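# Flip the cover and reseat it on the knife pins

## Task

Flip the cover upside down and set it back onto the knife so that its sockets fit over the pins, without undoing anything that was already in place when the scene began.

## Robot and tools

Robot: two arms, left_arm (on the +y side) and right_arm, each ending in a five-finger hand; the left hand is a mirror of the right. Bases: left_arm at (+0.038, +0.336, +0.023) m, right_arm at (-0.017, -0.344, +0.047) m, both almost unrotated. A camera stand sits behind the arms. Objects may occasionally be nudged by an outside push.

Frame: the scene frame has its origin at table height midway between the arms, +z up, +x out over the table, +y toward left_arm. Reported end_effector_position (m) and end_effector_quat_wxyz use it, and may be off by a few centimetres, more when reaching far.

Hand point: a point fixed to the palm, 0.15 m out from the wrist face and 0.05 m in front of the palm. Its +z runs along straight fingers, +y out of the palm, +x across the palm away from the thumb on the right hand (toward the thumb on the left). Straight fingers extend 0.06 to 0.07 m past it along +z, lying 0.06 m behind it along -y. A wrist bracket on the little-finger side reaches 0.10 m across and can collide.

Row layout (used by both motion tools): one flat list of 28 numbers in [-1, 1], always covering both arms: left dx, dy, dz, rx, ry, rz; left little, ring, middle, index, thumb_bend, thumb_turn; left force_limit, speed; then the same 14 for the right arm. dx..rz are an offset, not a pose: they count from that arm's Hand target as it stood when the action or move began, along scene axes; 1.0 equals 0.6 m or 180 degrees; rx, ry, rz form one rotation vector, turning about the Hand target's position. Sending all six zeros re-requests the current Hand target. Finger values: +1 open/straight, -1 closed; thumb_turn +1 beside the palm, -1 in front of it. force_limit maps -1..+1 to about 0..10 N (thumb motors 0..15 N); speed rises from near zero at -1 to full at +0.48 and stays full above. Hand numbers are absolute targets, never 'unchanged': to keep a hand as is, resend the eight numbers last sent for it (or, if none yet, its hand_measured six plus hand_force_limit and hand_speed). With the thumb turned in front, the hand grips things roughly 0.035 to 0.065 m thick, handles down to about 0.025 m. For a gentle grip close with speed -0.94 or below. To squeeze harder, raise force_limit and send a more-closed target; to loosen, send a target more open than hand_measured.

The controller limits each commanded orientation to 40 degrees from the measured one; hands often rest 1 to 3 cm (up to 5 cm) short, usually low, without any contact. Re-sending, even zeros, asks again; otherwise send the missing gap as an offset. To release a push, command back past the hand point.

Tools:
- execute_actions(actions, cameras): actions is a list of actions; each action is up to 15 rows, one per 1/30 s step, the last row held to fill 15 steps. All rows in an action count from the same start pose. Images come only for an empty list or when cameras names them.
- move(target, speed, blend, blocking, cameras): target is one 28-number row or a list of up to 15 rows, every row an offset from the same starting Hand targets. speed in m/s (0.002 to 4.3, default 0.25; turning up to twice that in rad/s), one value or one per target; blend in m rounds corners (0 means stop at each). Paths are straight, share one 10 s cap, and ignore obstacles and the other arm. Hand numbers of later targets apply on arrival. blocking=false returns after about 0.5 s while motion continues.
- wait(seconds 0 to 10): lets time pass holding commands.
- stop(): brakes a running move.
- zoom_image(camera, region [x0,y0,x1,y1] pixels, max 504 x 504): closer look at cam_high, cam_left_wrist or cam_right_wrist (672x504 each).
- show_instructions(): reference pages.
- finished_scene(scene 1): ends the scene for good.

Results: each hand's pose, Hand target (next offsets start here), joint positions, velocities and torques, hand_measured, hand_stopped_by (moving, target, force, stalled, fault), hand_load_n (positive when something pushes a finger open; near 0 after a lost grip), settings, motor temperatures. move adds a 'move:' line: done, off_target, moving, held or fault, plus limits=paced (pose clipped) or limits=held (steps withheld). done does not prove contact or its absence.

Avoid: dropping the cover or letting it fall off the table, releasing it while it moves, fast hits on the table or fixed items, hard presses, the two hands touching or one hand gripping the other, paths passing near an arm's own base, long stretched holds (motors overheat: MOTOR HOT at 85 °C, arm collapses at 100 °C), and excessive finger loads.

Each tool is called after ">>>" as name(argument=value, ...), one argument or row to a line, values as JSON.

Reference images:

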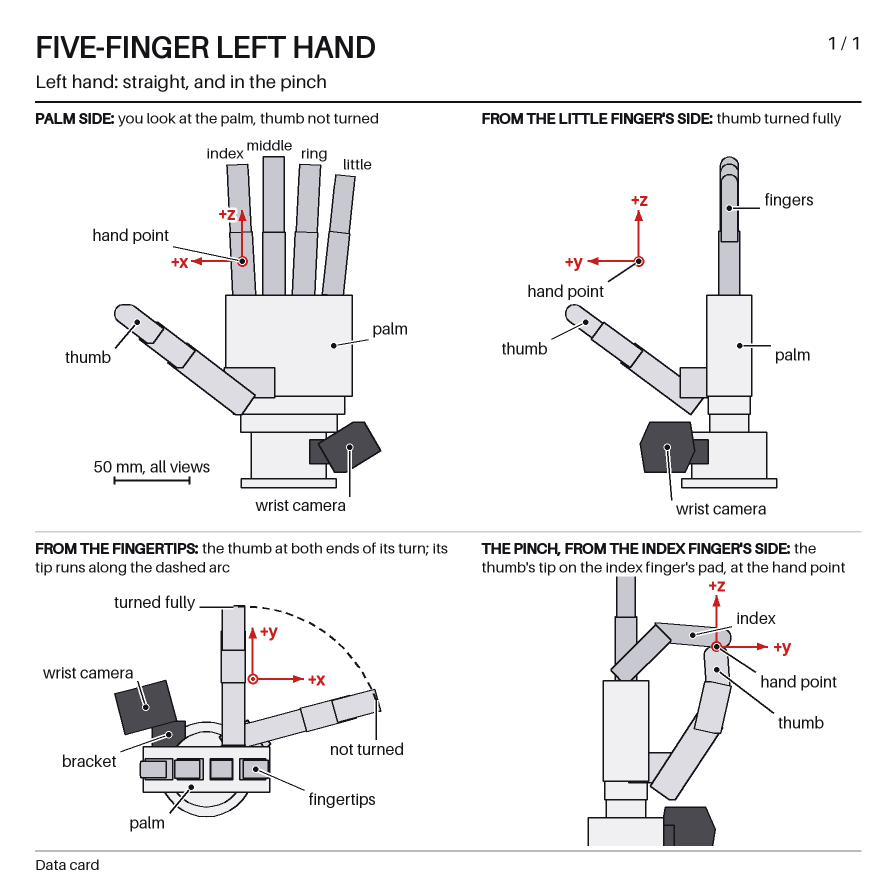

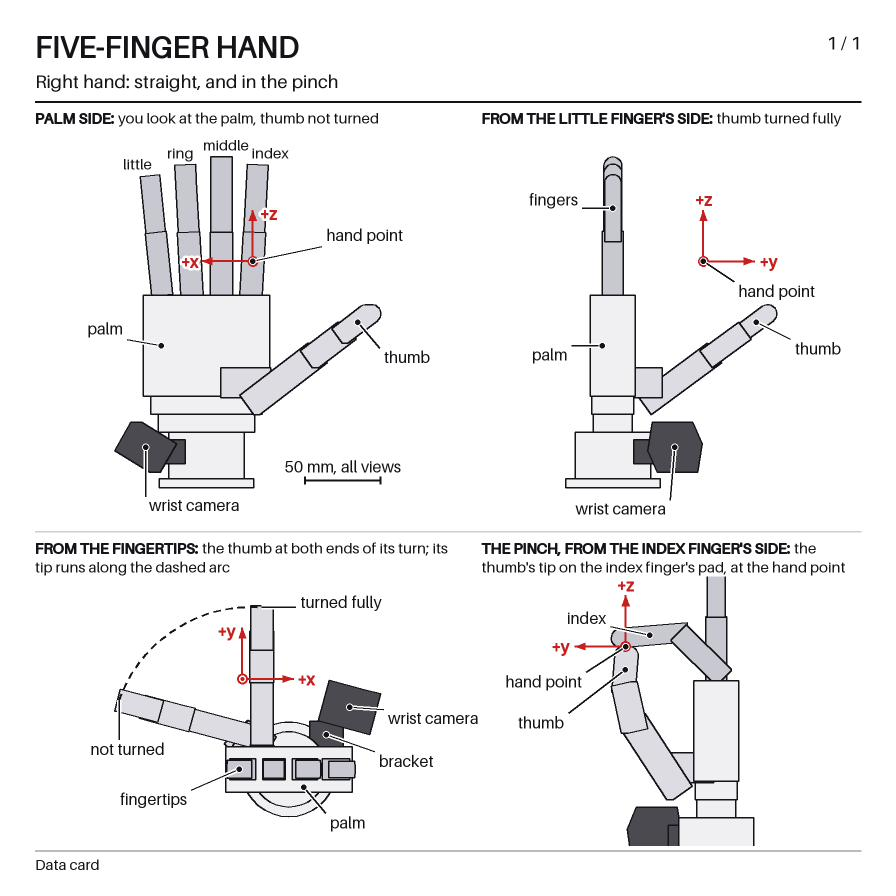

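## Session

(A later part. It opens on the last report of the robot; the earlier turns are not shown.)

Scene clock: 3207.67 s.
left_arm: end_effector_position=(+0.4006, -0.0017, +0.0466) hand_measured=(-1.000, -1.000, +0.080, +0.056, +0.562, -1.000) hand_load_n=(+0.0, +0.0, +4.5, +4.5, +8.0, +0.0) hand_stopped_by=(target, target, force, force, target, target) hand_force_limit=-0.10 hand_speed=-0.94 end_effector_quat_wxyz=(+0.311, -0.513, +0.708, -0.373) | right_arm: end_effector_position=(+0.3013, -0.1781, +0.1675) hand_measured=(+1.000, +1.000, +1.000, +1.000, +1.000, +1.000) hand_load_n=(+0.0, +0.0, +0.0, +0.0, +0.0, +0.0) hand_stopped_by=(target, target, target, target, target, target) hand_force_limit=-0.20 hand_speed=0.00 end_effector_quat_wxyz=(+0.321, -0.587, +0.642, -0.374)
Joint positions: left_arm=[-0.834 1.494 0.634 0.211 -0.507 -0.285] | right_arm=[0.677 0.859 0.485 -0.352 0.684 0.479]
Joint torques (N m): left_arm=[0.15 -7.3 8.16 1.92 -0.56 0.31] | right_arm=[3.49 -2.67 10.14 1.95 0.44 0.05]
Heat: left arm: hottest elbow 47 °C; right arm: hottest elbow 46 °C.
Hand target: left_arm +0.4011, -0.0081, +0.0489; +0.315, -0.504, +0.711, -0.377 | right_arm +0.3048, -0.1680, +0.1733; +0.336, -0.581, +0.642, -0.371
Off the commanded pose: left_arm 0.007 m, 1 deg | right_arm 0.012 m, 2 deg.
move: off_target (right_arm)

>>> execute_actions(
  actions=[],
)

>>> zoom_image(
  camera="cam_left_wrist",
  region=[80, 0, 200, 120],
)

>>> zoom_image(
  camera="cam_left_wrist",
  region=[110, 110, 230, 230],
)

>>> zoom_image(
  camera="cam_left_wrist",
  region=[250, 200, 370, 380],
)

>>> zoom_image(
  camera="cam_high",
  region=[352, 208, 379, 228],
)

>>> zoom_image(
  camera="cam_high",
  region=[294, 208, 321, 228],
)

>>> zoom_image(
  camera="cam_right_wrist",
  region=[355, 250, 405, 300],
)

Scene clock: 3214.97 s.
left_arm: end_effector_position=(+0.4006, -0.0017, +0.0466) hand_measured=(-1.000, -1.000, +0.080, +0.056, +0.562, -1.000) hand_load_n=(+0.0, +0.0, +4.5, +4.5, +7.5, -0.5) hand_stopped_by=(target, target, force, force, target, target) hand_force_limit=-0.10 hand_speed=-0.94 end_effector_quat_wxyz=(+0.311, -0.513, +0.708, -0.373) | right_arm: end_effector_position=(+0.3013, -0.1781, +0.1675) hand_measured=(+1.000, +1.000, +1.000, +1.000, +1.000, +1.000) hand_load_n=(+0.0, +0.0, +0.0, +0.0, +0.0, +0.0) hand_stopped_by=(target, target, target, target, target, target) hand_force_limit=-0.20 hand_speed=0.00 end_effector_quat_wxyz=(+0.321, -0.587, +0.642, -0.374)
Joint positions: left_arm=[-0.834 1.494 0.634 0.211 -0.507 -0.284] | right_arm=[0.677 0.859 0.485 -0.352 0.684 0.479]
Joint velocities: within noise
Joint torques (N m): left_arm=[0.09 -7.3 8.18 1.94 -0.56 0.32] | right_arm=[3.37 -1.9 10.24 1.81 0.48 0.03]
Motor temperatures (°C): left_arm=[28 33 46 31 31 30] | right_arm=[28 28 46 31 32 30]
Heat: left arm: hottest elbow 46 °C; right arm: hottest elbow 46 °C.
Hand target: left_arm +0.4010, -0.0081, +0.0489; +0.315, -0.504, +0.711, -0.377 | right_arm +0.3048, -0.1680, +0.1733; +0.336, -0.581, +0.642, -0.371
Off the commanded pose: left_arm 0.007 m, 1 deg | right_arm 0.012 m, 2 deg.
camera_calibration:
cam_left_wrist: T_world_to_cam=[[0.434943, -0.383007, 0.814942, -0.215908], [-0.653138, -0.757204, -0.00728439, 0.283533], [0.619867, -0.529101, -0.579497, -0.110988], [0, 0, 0, 1]] pos_world=[0.347892, 0.0732739, 0.1137]
cam_right_wrist: T_world_to_cam=[[-0.521132, -0.260785, -0.812658, 0.244157], [-0.576656, 0.809547, 0.110004, 0.276948], [0.629197, 0.525951, -0.572264, 0.112796], [0, 0, 0, 1]] pos_world=[0.215971, -0.219855, 0.2325]

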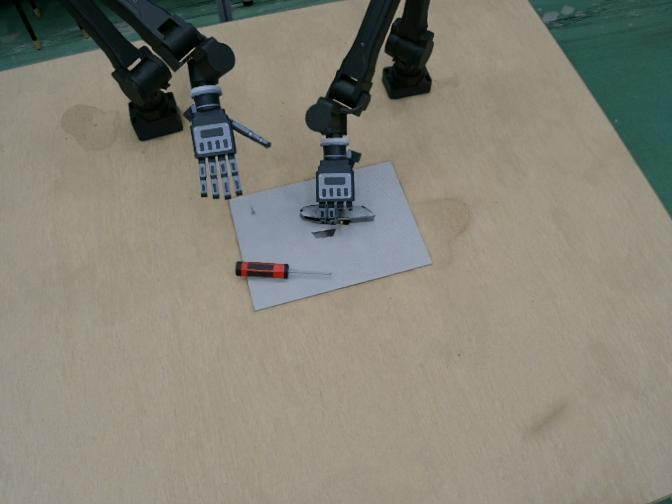

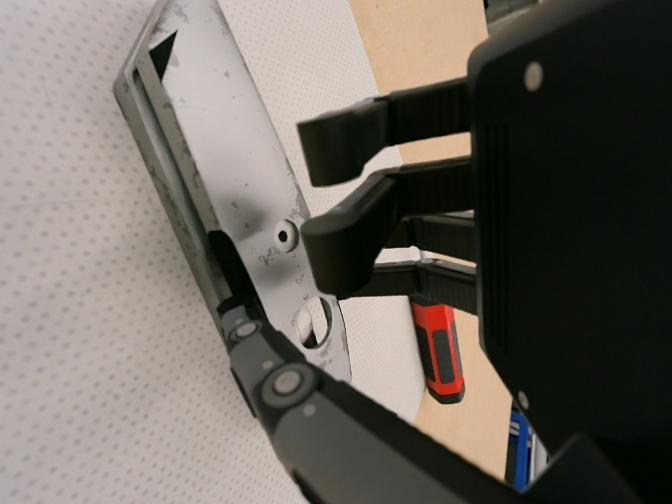

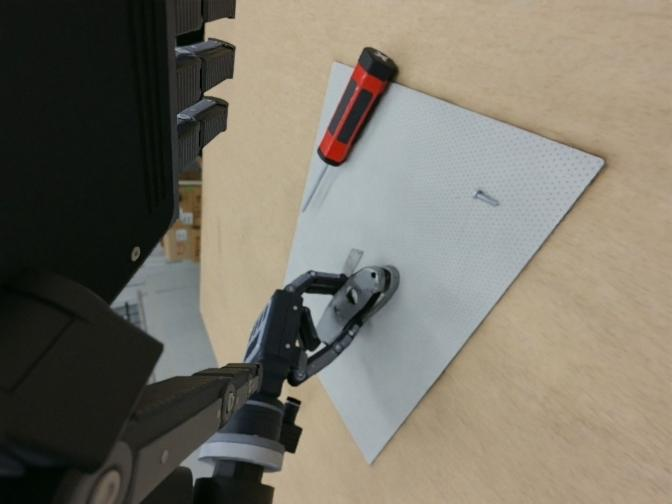

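Scaled by 4.200 from the camera's 672x504 image, which has a finer 960x720 frame.

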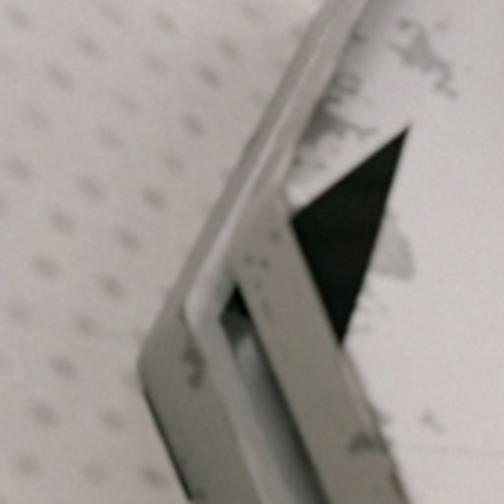

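Scaled by 4.200 from the camera's 672x504 image, which has a finer 960x720 frame.

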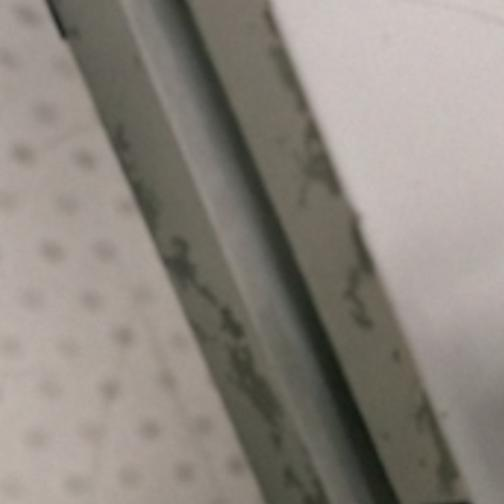

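Scaled by 2.800 from the camera's 672x504 image, which has a finer 960x720 frame.

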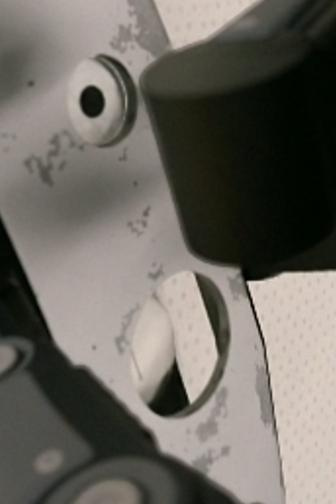

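Scaled by 18.667 from the camera's 672x504 image, which has a finer 960x720 frame.

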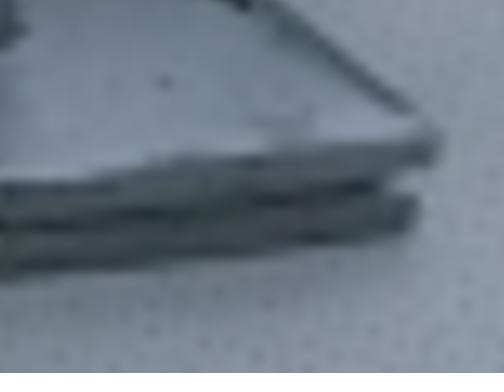

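Scaled by 18.667 from the camera's 672x504 image, which has a finer 960x720 frame.

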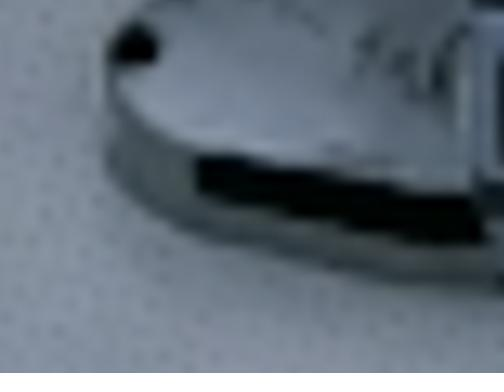

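Scaled by 10.080 from the camera's 672x504 image, which has a finer 960x720 frame.

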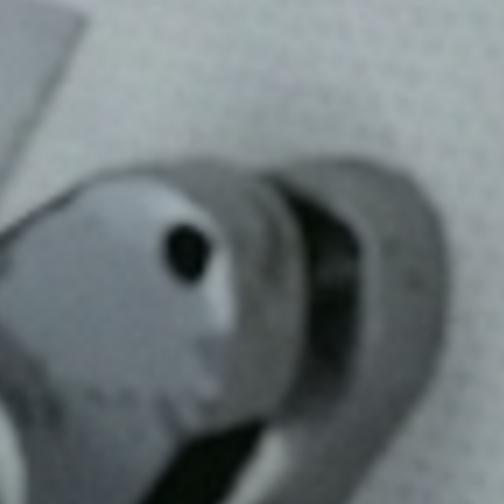

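>>> move(
  target=[-0.0035, -0.0032, -0.001, 0.0027, -0.0008, -0.0014, -1, -1, -0.5, -0.35, 0.56, -1, -0.1, -0.94, 0, 0, 0, 0, 0, 0, 1, 1, 1, 1, 1, 1, -0.2, 0],
  speed=0.02,
)

Scene clock: 3238.97 s.
left_arm: end_effector_position=(+0.3986, -0.0034, +0.0468) hand_measured=(-1.000, -1.000, +0.080, +0.056, +0.562, -1.000) hand_load_n=(+0.0, +0.0, +4.5, +4.5, +7.5, -0.5) hand_stopped_by=(target, target, force, force, target, target) hand_force_limit=-0.10 hand_speed=-0.94 end_effector_quat_wxyz=(+0.314, -0.510, +0.709, -0.373) | right_arm: end_effector_position=(+0.3013, -0.1781, +0.1675) hand_measured=(+1.000, +1.000, +1.000, +1.000, +1.000, +1.000) hand_load_n=(+0.0, +0.0, -0.5, +0.0, +0.0, +0.0) hand_stopped_by=(target, target, target, target, target, target) hand_force_limit=-0.20 hand_speed=0.00 end_effector_quat_wxyz=(+0.321, -0.587, +0.642, -0.374)
Joint positions: left_arm=[-0.843 1.494 0.634 0.211 -0.515 -0.281] | right_arm=[0.677 0.859 0.485 -0.352 0.684 0.479]
Joint torques (N m): left_arm=[0.03 -7.59 8.32 1.74 -0.57 0.3] | right_arm=[3.14 -2.32 10.17 1.89 0.46 0.03]
Heat: left arm: hottest elbow 46 °C; right arm: hottest elbow 46 °C.
Hand target: left_arm +0.3990, -0.0100, +0.0484; +0.317, -0.500, +0.713, -0.375 | right_arm +0.3048, -0.1680, +0.1733; +0.336, -0.581, +0.642, -0.371
Off the commanded pose: left_arm 0.007 m, 1 deg | right_arm 0.012 m, 2 deg.
move: off_target (right_arm)

>>> execute_actions(
  actions=[],
)

>>> zoom_image(
  camera="cam_left_wrist",
  region=[80, 0, 200, 120],
)

>>> zoom_image(
  camera="cam_left_wrist",
  region=[250, 200, 370, 380],
)

>>> zoom_image(
  camera="cam_high",
  region=[352, 208, 379, 228],
)

>>> zoom_image(
  camera="cam_high",
  region=[294, 208, 321, 228],
)

>>> zoom_image(
  camera="cam_right_wrist",
  region=[355, 250, 405, 300],
)

Scene clock: 3246.10 s.
left_arm: end_effector_position=(+0.3986, -0.0033, +0.0466) hand_measured=(-1.000, -1.000, +0.080, +0.056, +0.562, -1.000) hand_load_n=(+0.0, +0.0, +4.5, +4.5, +7.5, -0.5) hand_stopped_by=(target, target, force, force, target, target) hand_force_limit=-0.10 hand_speed=-0.94 end_effector_quat_wxyz=(+0.314, -0.509, +0.709, -0.372) | right_arm: end_effector_position=(+0.3013, -0.1781, +0.1675) hand_measured=(+1.000, +1.000, +1.000, +1.000, +1.000, +1.000) hand_load_n=(+0.0, +0.0, +0.0, +0.0, +0.0, +0.0) hand_stopped_by=(target, target, target, target, target, target) hand_force_limit=-0.20 hand_speed=0.00 end_effector_quat_wxyz=(+0.321, -0.587, +0.642, -0.374)
Joint positions: left_arm=[-0.843 1.494 0.634 0.211 -0.515 -0.28] | right_arm=[0.677 0.859 0.485 -0.352 0.684 0.479]
Joint velocities: within noise
Joint torques (N m): left_arm=[-0.03 -7.12 8.34 1.8 -0.58 0.32] | right_arm=[3.78 -2.32 10.33 1.99 0.46 0.04]
Motor temperatures (°C): left_arm=[28 33 46 31 31 30] | right_arm=[28 28 46 31 32 30]
Heat: left arm: hottest elbow 46 °C; right arm: hottest elbow 46 °C.
Hand target: left_arm +0.3989, -0.0100, +0.0482; +0.317, -0.500, +0.713, -0.375 | right_arm +0.3048, -0.1680, +0.1733; +0.336, -0.581, +0.642, -0.371
Off the commanded pose: left_arm 0.007 m, 1 deg | right_arm 0.012 m, 2 deg.
camera_calibration:
cam_left_wrist: T_world_to_cam=[[0.42991, -0.389918, 0.814335, -0.21363], [-0.656273, -0.75438, -0.0147462, 0.282524], [0.620067, -0.528086, -0.580208, -0.110698], [0, 0, 0, 1]] pos_world=[0.345895, 0.0713739, 0.113905]
cam_right_wrist: T_world_to_cam=[[-0.521132, -0.260785, -0.812658, 0.244157], [-0.576656, 0.809547, 0.110004, 0.276948], [0.629197, 0.525951, -0.572264, 0.112796], [0, 0, 0, 1]] pos_world=[0.215971, -0.219855, 0.2325]

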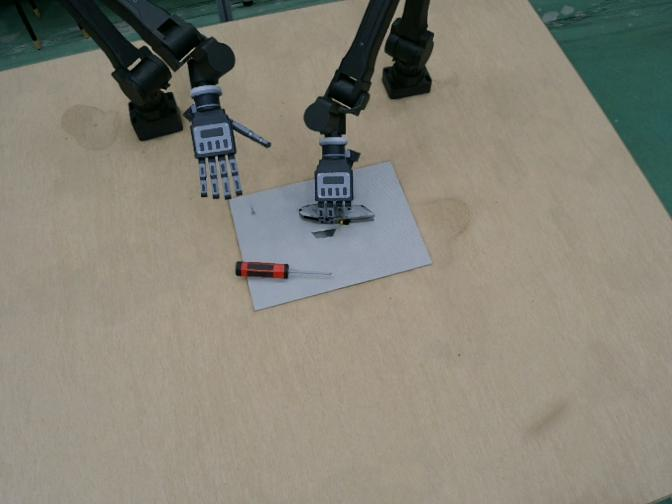

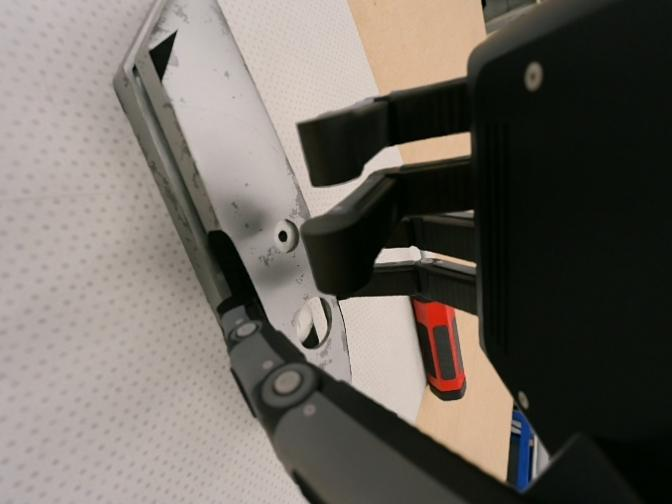

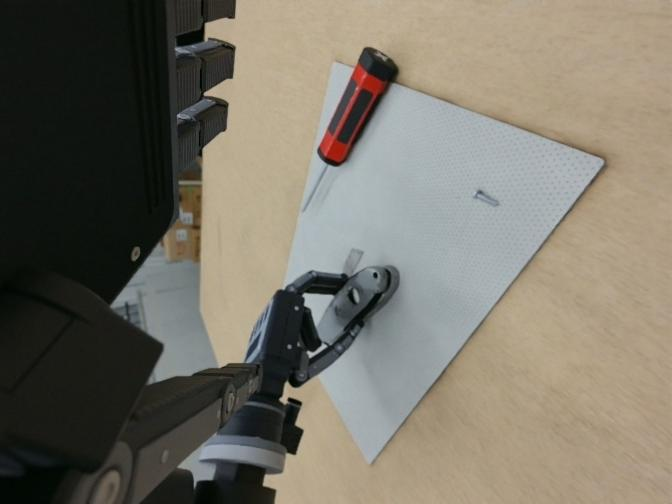

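Scaled by 4.200 from the camera's 672x504 image, which has a finer 960x720 frame.

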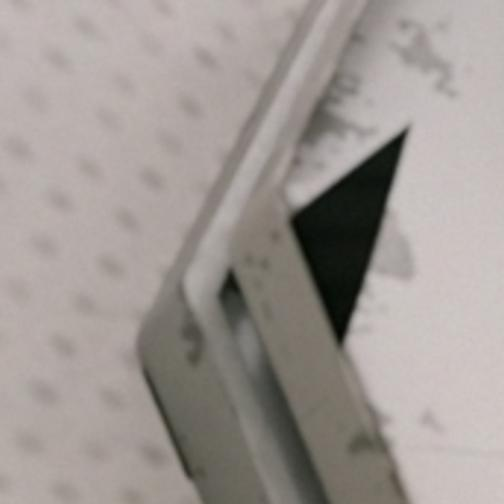

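Scaled by 2.800 from the camera's 672x504 image, which has a finer 960x720 frame.

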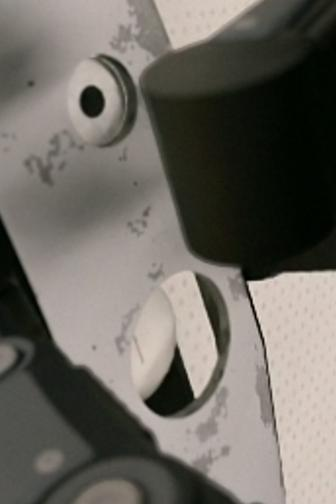

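Scaled by 18.667 from the camera's 672x504 image, which has a finer 960x720 frame.

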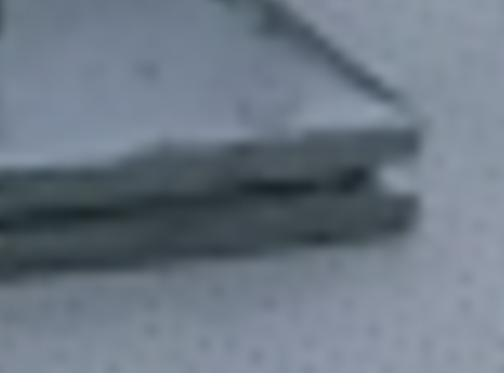

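Scaled by 18.667 from the camera's 672x504 image, which has a finer 960x720 frame.

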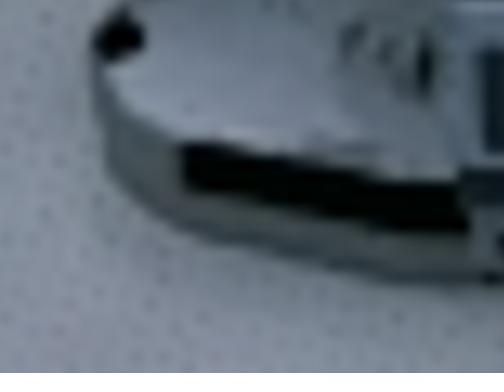

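Scaled by 10.080 from the camera's 672x504 image, which has a finer 960x720 frame.

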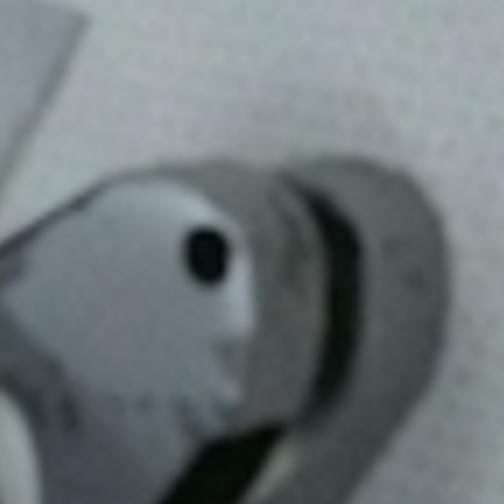

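>>> move(
  target=[-0.0005, 0, -0.0042, 0, 0, 0, -1, -1, -0.5, -0.35, 0.56, -1, -0.1, -0.94, 0, 0, 0, 0, 0, 0, 1, 1, 1, 1, 1, 1, -0.2, 0],
  speed=0.02,
  cameras=["all"],
)

>>> zoom_image(
  camera="cam_left_wrist",
  region=[80, 0, 200, 120],
)

>>> zoom_image(
  camera="cam_left_wrist",
  region=[250, 200, 370, 380],
)

>>> zoom_image(
  camera="cam_high",
  region=[352, 208, 379, 228],
)

>>> zoom_image(
  camera="cam_high",
  region=[294, 208, 321, 228],
)

>>> zoom_image(
  camera="cam_right_wrist",
  region=[355, 250, 405, 300],
)

Scene clock: 3274.50 s.
left_arm: end_effector_position=(+0.3984, -0.0029, +0.0446) hand_measured=(-1.000, -1.000, +0.080, +0.056, +0.562, -1.000) hand_load_n=(+0.0, +0.0, +4.5, +4.0, +7.5, -0.5) hand_stopped_by=(target, target, force, force, target, target) hand_force_limit=-0.10 hand_speed=-0.94 end_effector_quat_wxyz=(+0.314, -0.510, +0.710, -0.370) | right_arm: end_effector_position=(+0.3013, -0.1781, +0.1675) hand_measured=(+1.000, +1.000, +1.000, +1.000, +1.000, +1.000) hand_load_n=(-0.5, +0.0, +0.0, +0.0, +0.0, +0.0) hand_stopped_by=(target, target, target, target, target, target) hand_force_limit=-0.20 hand_speed=0.00 end_effector_quat_wxyz=(+0.321, -0.587, +0.642, -0.374)
Joint positions: left_arm=[-0.843 1.499 0.634 0.211 -0.516 -0.28] | right_arm=[0.677 0.859 0.485 -0.352 0.684 0.479]
Joint torques (N m): left_arm=[-0.21 -7.24 8.05 2.18 -0.57 0.32] | right_arm=[3.31 -2.26 10.13 1.89 0.48 0.07]
Heat: left arm: hottest elbow 46 °C; right arm: hottest elbow 46 °C.
Hand target: left_arm +0.3987, -0.0099, +0.0457; +0.317, -0.500, +0.713, -0.375 | right_arm +0.3048, -0.1680, +0.1733; +0.336, -0.581, +0.642, -0.371
Off the commanded pose: left_arm 0.007 m, 1 deg | right_arm 0.012 m, 2 deg.
move: off_target (right_arm)
camera_calibration:
cam_left_wrist: T_world_to_cam=[[0.432134, -0.392487, 0.81192, -0.212592], [-0.65581, -0.754761, -0.0158098, 0.282577], [0.61901, -0.525633, -0.583555, -0.110834], [0, 0, 0, 1]] pos_world=[0.345792, 0.0715802, 0.112398]
cam_right_wrist: T_world_to_cam=[[-0.521132, -0.260785, -0.812658, 0.244157], [-0.576656, 0.809547, 0.110004, 0.276948], [0.629197, 0.525951, -0.572264, 0.112796], [0, 0, 0, 1]] pos_world=[0.215971, -0.219855, 0.2325]

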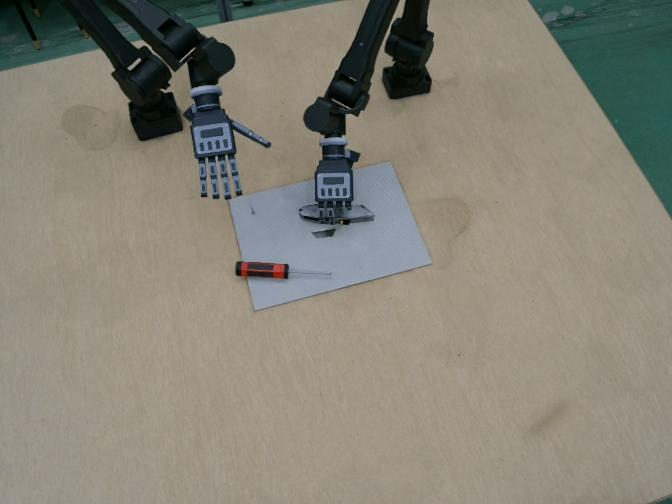

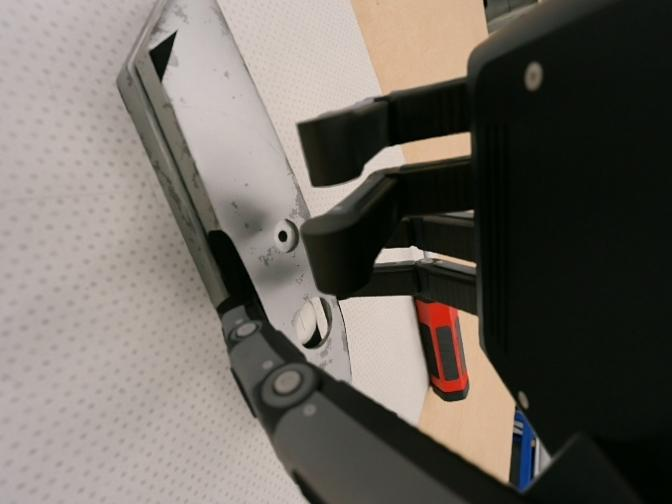

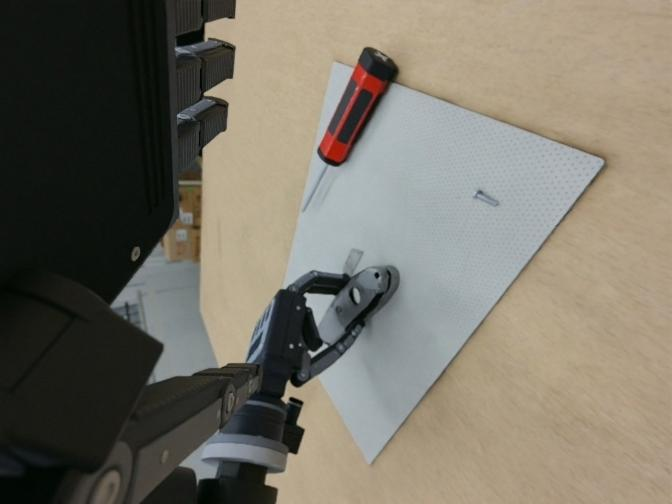

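Scaled by 4.200 from the camera's 672x504 image, which has a finer 960x720 frame.

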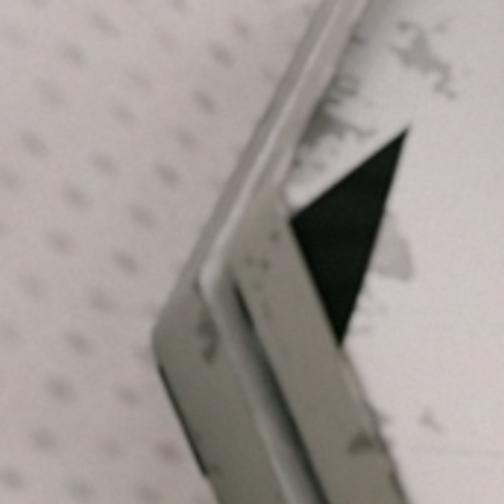

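Scaled by 2.800 from the camera's 672x504 image, which has a finer 960x720 frame.

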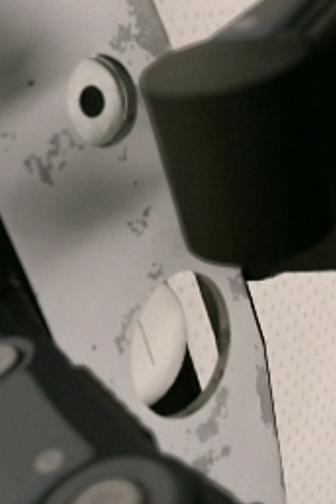

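Scaled by 18.667 from the camera's 672x504 image, which has a finer 960x720 frame.

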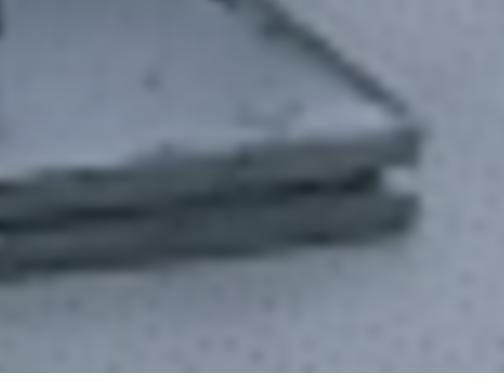

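Scaled by 18.667 from the camera's 672x504 image, which has a finer 960x720 frame.

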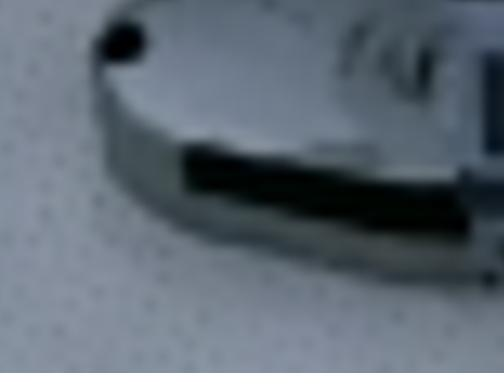

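Scaled by 10.080 from the camera's 672x504 image, which has a finer 960x720 frame.

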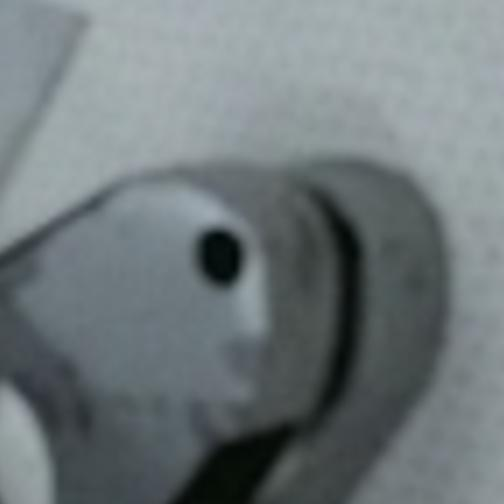

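>>> move(
  target=[0, -0.0005, -0.0035, 0, 0, 0, -1, -1, -0.5, -0.35, 0.56, -1, -0.1, -0.94, 0, 0, 0, 0, 0, 0, 1, 1, 1, 1, 1, 1, -0.2, 0],
  speed=0.02,
  cameras=["all"],
)

>>> zoom_image(
  camera="cam_left_wrist",
  region=[80, 0, 200, 120],
)

>>> zoom_image(
  camera="cam_left_wrist",
  region=[250, 200, 370, 380],
)

>>> zoom_image(
  camera="cam_high",
  region=[352, 208, 379, 228],
)

>>> zoom_image(
  camera="cam_high",
  region=[294, 208, 321, 228],
)

>>> zoom_image(
  camera="cam_right_wrist",
  region=[355, 250, 405, 300],
)

Scene clock: 3300.57 s.
left_arm: end_effector_position=(+0.3987, -0.0032, +0.0445) hand_measured=(-1.000, -1.000, +0.080, +0.056, +0.562, -1.000) hand_load_n=(+0.0, +0.0, +4.5, +3.5, +7.5, -1.0) hand_stopped_by=(target, target, force, force, target, target) hand_force_limit=-0.10 hand_speed=-0.94 end_effector_quat_wxyz=(+0.315, -0.509, +0.710, -0.371) | right_arm: end_effector_position=(+0.3013, -0.1781, +0.1675) hand_measured=(+1.000, +1.000, +1.000, +1.000, +1.000, +1.000) hand_load_n=(+0.0, +0.0, +0.0, +0.0, +0.0, +0.0) hand_stopped_by=(target, target, target, target, target, target) hand_force_limit=-0.20 hand_speed=0.00 end_effector_quat_wxyz=(+0.321, -0.587, +0.642, -0.374)
Joint positions: left_arm=[-0.843 1.5 0.634 0.215 -0.518 -0.28] | right_arm=[0.677 0.859 0.485 -0.352 0.684 0.479]
Joint torques (N m): left_arm=[0.09 -6.95 7.94 2.29 -0.52 0.3] | right_arm=[3.37 -2.43 10.25 1.88 0.51 0.05]
Heat: left arm: hottest elbow 46 °C; right arm: hottest elbow 46 °C.
Hand target: left_arm +0.3987, -0.0103, +0.0437; +0.317, -0.500, +0.713, -0.375 | right_arm +0.3048, -0.1680, +0.1733; +0.336, -0.581, +0.642, -0.371
Off the commanded pose: left_arm 0.007 m, 1 deg | right_arm 0.012 m, 2 deg.
move: off_target (right_arm)
camera_calibration:
cam_left_wrist: T_world_to_cam=[[0.430551, -0.391995, 0.812998, -0.212162], [-0.655383, -0.755105, -0.0170008, 0.282349], [0.620563, -0.525506, -0.582018, -0.111998], [0, 0, 0, 1]] pos_world=[0.345895, 0.0711808, 0.112103]
cam_right_wrist: T_world_to_cam=[[-0.521132, -0.260785, -0.812658, 0.244157], [-0.576656, 0.809547, 0.110004, 0.276948], [0.629197, 0.525951, -0.572264, 0.112796], [0, 0, 0, 1]] pos_world=[0.215971, -0.219855, 0.2325]

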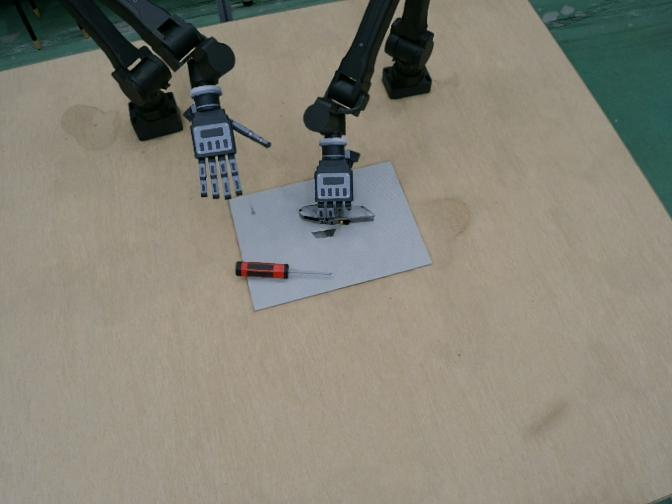

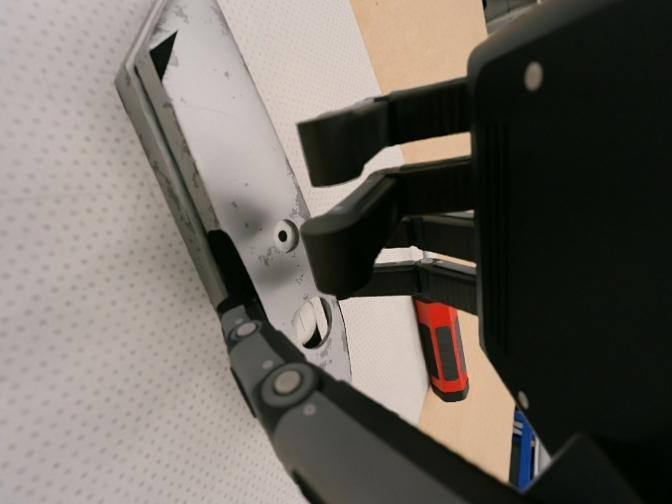

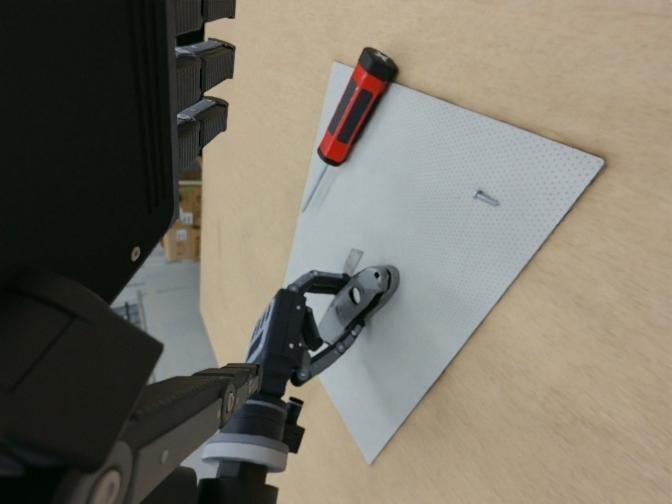

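Scaled by 4.200 from the camera's 672x504 image, which has a finer 960x720 frame.

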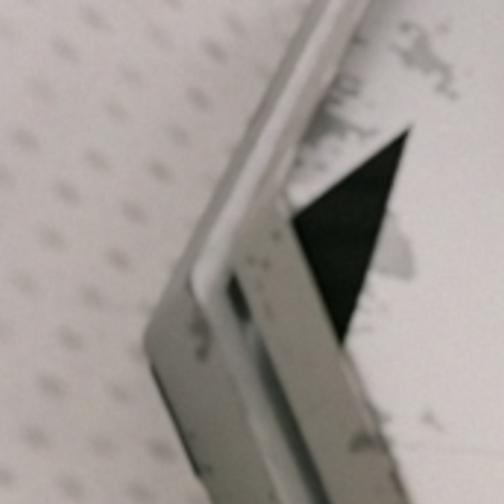

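Scaled by 2.800 from the camera's 672x504 image, which has a finer 960x720 frame.

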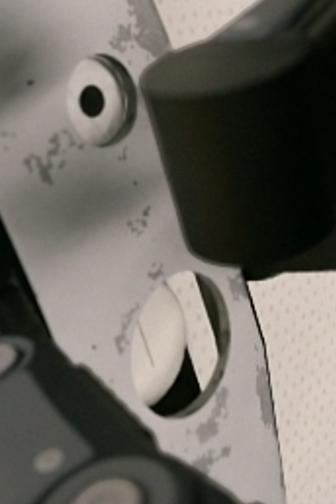

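Scaled by 18.667 from the camera's 672x504 image, which has a finer 960x720 frame.

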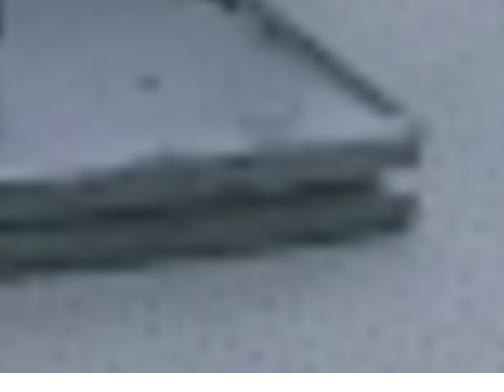

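Scaled by 18.667 from the camera's 672x504 image, which has a finer 960x720 frame.

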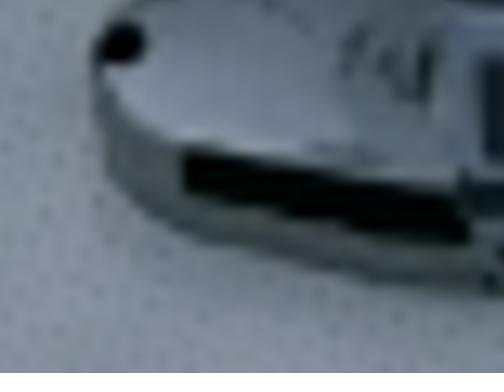

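Scaled by 10.080 from the camera's 672x504 image, which has a finer 960x720 frame.

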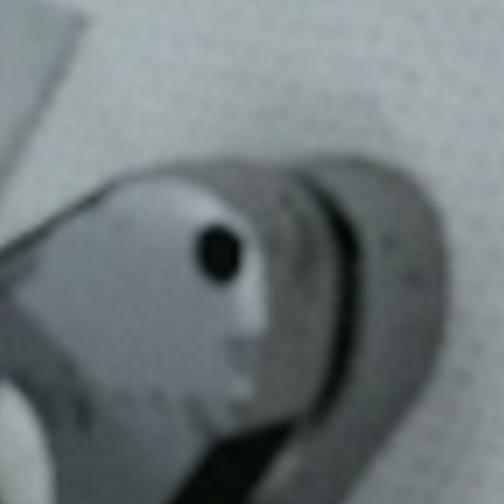

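>>> move(
  target=[0, 0, -0.003, 0, 0, 0, -1, -1, -0.5, -0.35, 0.56, -1, -0.1, -0.94, 0, 0, 0, 0, 0, 0, 1, 1, 1, 1, 1, 1, -0.2, 0],
  speed=0.02,
)

Scene clock: 3306.53 s.
left_arm: end_effector_position=(+0.3995, -0.0038, +0.0443) hand_measured=(-1.000, -1.000, +0.080, +0.056, +0.562, -1.000) hand_load_n=(+0.0, +0.0, +5.0, +3.5, +8.0, -1.0) hand_stopped_by=(target, target, force, force, target, target) hand_force_limit=-0.10 hand_speed=-0.94 end_effector_quat_wxyz=(+0.315, -0.509, +0.709, -0.372) | right_arm: end_effector_position=(+0.3013, -0.1781, +0.1675) hand_measured=(+1.000, +1.000, +1.000, +1.000, +1.000, +1.000) hand_load_n=(+0.0, +0.0, +0.0, +0.0, +0.0, +0.0) hand_stopped_by=(target, target, target, target, target, target) hand_force_limit=-0.20 hand_speed=0.00 end_effector_quat_wxyz=(+0.321, -0.587, +0.642, -0.374)
Joint positions: left_arm=[-0.843 1.503 0.634 0.222 -0.519 -0.279] | right_arm=[0.677 0.859 0.485 -0.352 0.684 0.479]
Joint torques (N m): left_arm=[-0.15 -6.59 7.82 2.39 -0.47 0.31] | right_arm=[3.55 -1.96 10.18 2.02 0.47 0.04]
Heat: left arm: hottest elbow 46 °C; right arm: hottest elbow 46 °C.
Hand target: left_arm +0.3986, -0.0103, +0.0418; +0.317, -0.500, +0.713, -0.375 | right_arm +0.3048, -0.1680, +0.1733; +0.336, -0.581, +0.642, -0.371
Off the commanded pose: left_arm 0.007 m, 1 deg | right_arm 0.012 m, 2 deg.
move: off_target (right_arm)

>>> execute_actions(
  actions=[],
)

>>> zoom_image(
  camera="cam_left_wrist",
  region=[80, 0, 200, 120],
)

>>> zoom_image(
  camera="cam_left_wrist",
  region=[250, 200, 370, 380],
)

>>> zoom_image(
  camera="cam_high",
  region=[352, 208, 379, 228],
)

>>> zoom_image(
  camera="cam_right_wrist",
  region=[355, 250, 405, 300],
)

Scene clock: 3315.73 s.
left_arm: end_effector_position=(+0.3996, -0.0038, +0.0444) hand_measured=(-1.000, -1.000, +0.080, +0.056, +0.562, -1.000) hand_load_n=(+0.0, +0.0, +4.5, +3.5, +8.0, -1.0) hand_stopped_by=(target, target, force, force, target, target) hand_force_limit=-0.10 hand_speed=-0.94 end_effector_quat_wxyz=(+0.315, -0.509, +0.709, -0.373) | right_arm: end_effector_position=(+0.3013, -0.1781, +0.1675) hand_measured=(+1.000, +1.000, +1.000, +1.000, +1.000, +1.000) hand_load_n=(+0.0, +0.0, +0.0, +0.0, +0.0, +0.0) hand_stopped_by=(target, target, target, target, target, target) hand_force_limit=-0.20 hand_speed=0.00 end_effector_quat_wxyz=(+0.321, -0.587, +0.642, -0.374)
Joint positions: left_arm=[-0.843 1.503 0.634 0.223 -0.519 -0.279] | right_arm=[0.677 0.859 0.485 -0.352 0.684 0.479]
Joint velocities: within noise
Joint torques (N m): left_arm=[0.09 -6.89 7.79 2.26 -0.45 0.3] | right_arm=[2.84 -2.49 10.25 2.06 0.5 0.05]
Motor temperatures (°C): left_arm=[28 33 46 31 31 30] | right_arm=[28 28 46 31 32 30]
Heat: left arm: hottest elbow 46 °C; right arm: hottest elbow 46 °C.
Hand target: left_arm +0.3987, -0.0103, +0.0419; +0.317, -0.500, +0.713, -0.375 | right_arm +0.3048, -0.1680, +0.1733; +0.336, -0.581, +0.642, -0.371
Off the commanded pose: left_arm 0.007 m, 1 deg | right_arm 0.012 m, 2 deg.
camera_calibration:
cam_left_wrist: T_world_to_cam=[[0.427855, -0.390357, 0.815207, -0.211648], [-0.655092, -0.755338, -0.0178698, 0.28237], [0.622732, -0.526389, -0.578895, -0.113961], [0, 0, 0, 1]] pos_world=[0.3465, 0.0706788, 0.111611]
cam_right_wrist: T_world_to_cam=[[-0.521132, -0.260785, -0.812658, 0.244157], [-0.576656, 0.809547, 0.110004, 0.276948], [0.629197, 0.525951, -0.572264, 0.112796], [0, 0, 0, 1]] pos_world=[0.215971, -0.219855, 0.2325]

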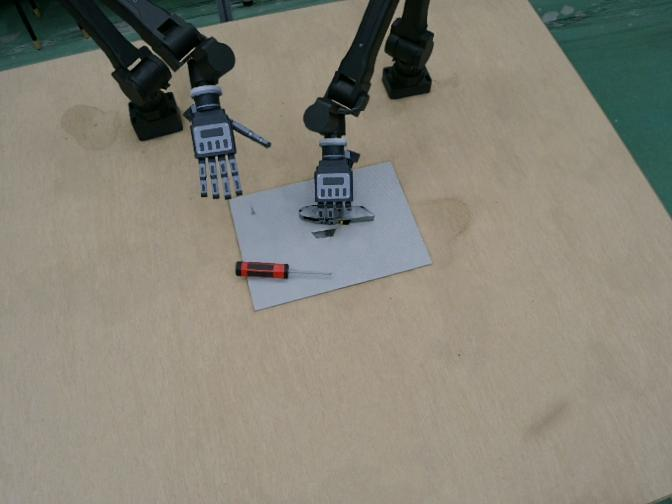

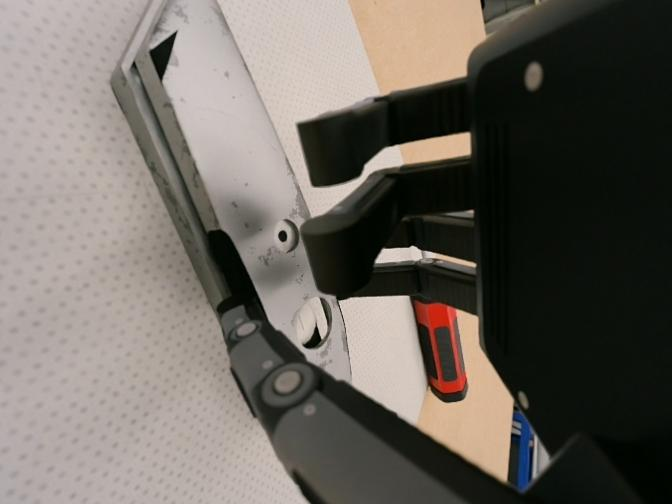

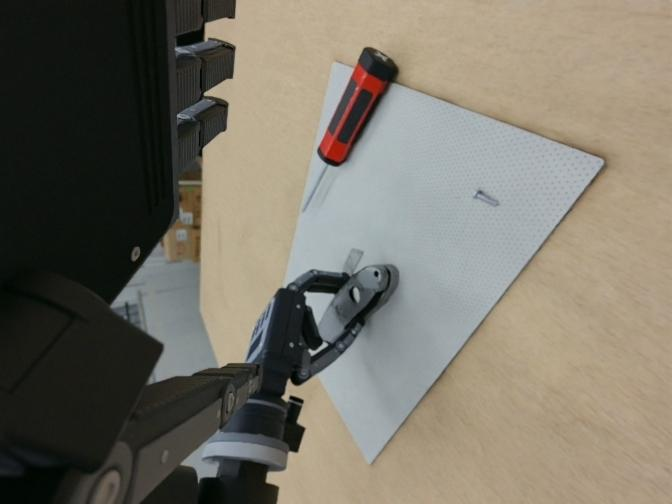

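Scaled by 4.200 from the camera's 672x504 image, which has a finer 960x720 frame.

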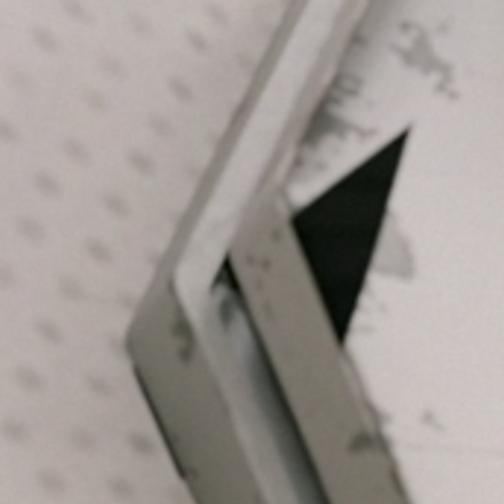

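Scaled by 2.800 from the camera's 672x504 image, which has a finer 960x720 frame.

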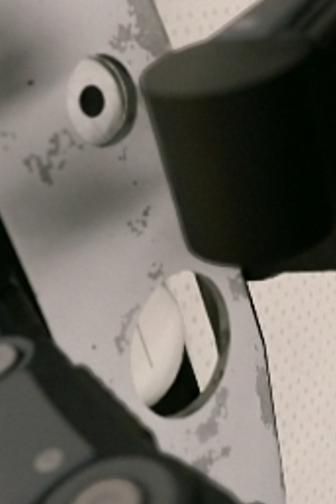

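Scaled by 18.667 from the camera's 672x504 image, which has a finer 960x720 frame.

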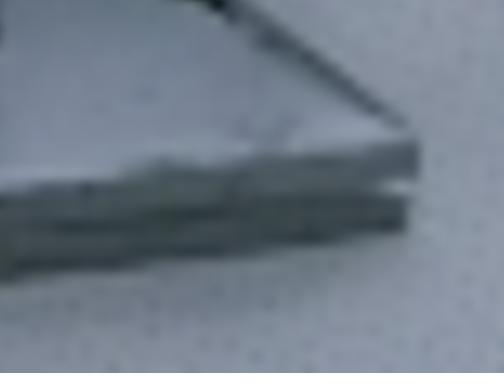

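Scaled by 10.080 from the camera's 672x504 image, which has a finer 960x720 frame.

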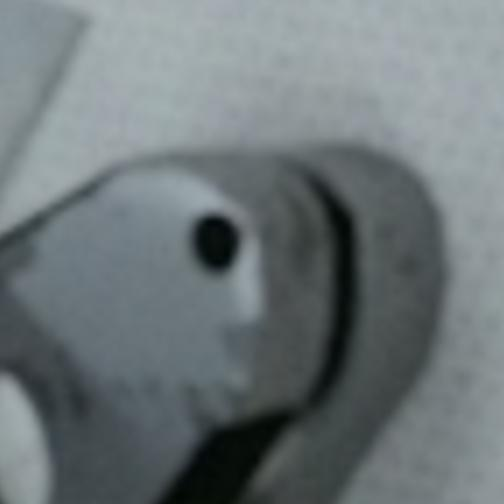

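>>> move(
  target=[0, 0, 0.005, 0, 0, 0, -1, -1, -0.5, -0.35, 0.56, -1, -0.1, -0.94, 0, 0, 0, 0, 0, 0, 1, 1, 1, 1, 1, 1, -0.2, 0],
  speed=0.02,
)

Scene clock: 3344.27 s.
left_arm: end_effector_position=(+0.3996, -0.0038, +0.0444) hand_measured=(-1.000, -1.000, +0.080, +0.056, +0.562, -1.000) hand_load_n=(+0.0, +0.0, +4.5, +3.5, +8.0, -1.5) hand_stopped_by=(target, target, force, force, target, target) hand_force_limit=-0.10 hand_speed=-0.94 end_effector_quat_wxyz=(+0.315, -0.509, +0.709, -0.373) | right_arm: end_effector_position=(+0.3013, -0.1781, +0.1675) hand_measured=(+1.000, +1.000, +1.000, +1.000, +1.000, +1.000) hand_load_n=(+0.0, +0.0, +0.0, +0.0, +0.0, +0.0) hand_stopped_by=(target, target, target, target, target, target) hand_force_limit=-0.20 hand_speed=0.00 end_effector_quat_wxyz=(+0.321, -0.587, +0.642, -0.374)
Joint positions: left_arm=[-0.843 1.503 0.634 0.223 -0.519 -0.279] | right_arm=[0.677 0.859 0.485 -0.352 0.684 0.479]
Joint torques (N m): left_arm=[-0.03 -7.36 8.05 1.85 -0.45 0.31] | right_arm=[3.08 -2.55 10.18 1.98 0.5 0.04]
Heat: left arm: hottest elbow 46 °C; right arm: hottest elbow 46 °C.
Hand target: left_arm +0.3987, -0.0103, +0.0449; +0.317, -0.500, +0.713, -0.375 | right_arm +0.3048, -0.1680, +0.1733; +0.336, -0.581, +0.642, -0.371
Off the commanded pose: left_arm 0.007 m, 1 deg | right_arm 0.012 m, 2 deg.
move: off_target (right_arm)

>>> zoom_image(
  camera="cam_high",
  region=[294, 208, 321, 228],
)

Scaled by 18.667 from the camera's 672x504 image, which has a finer 960x720 frame.
This view is cut from an older image: the scene may have changed since it was taken.

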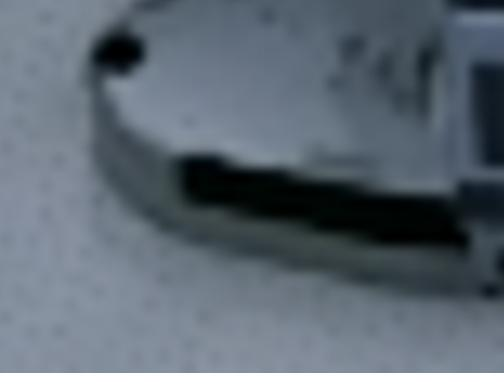

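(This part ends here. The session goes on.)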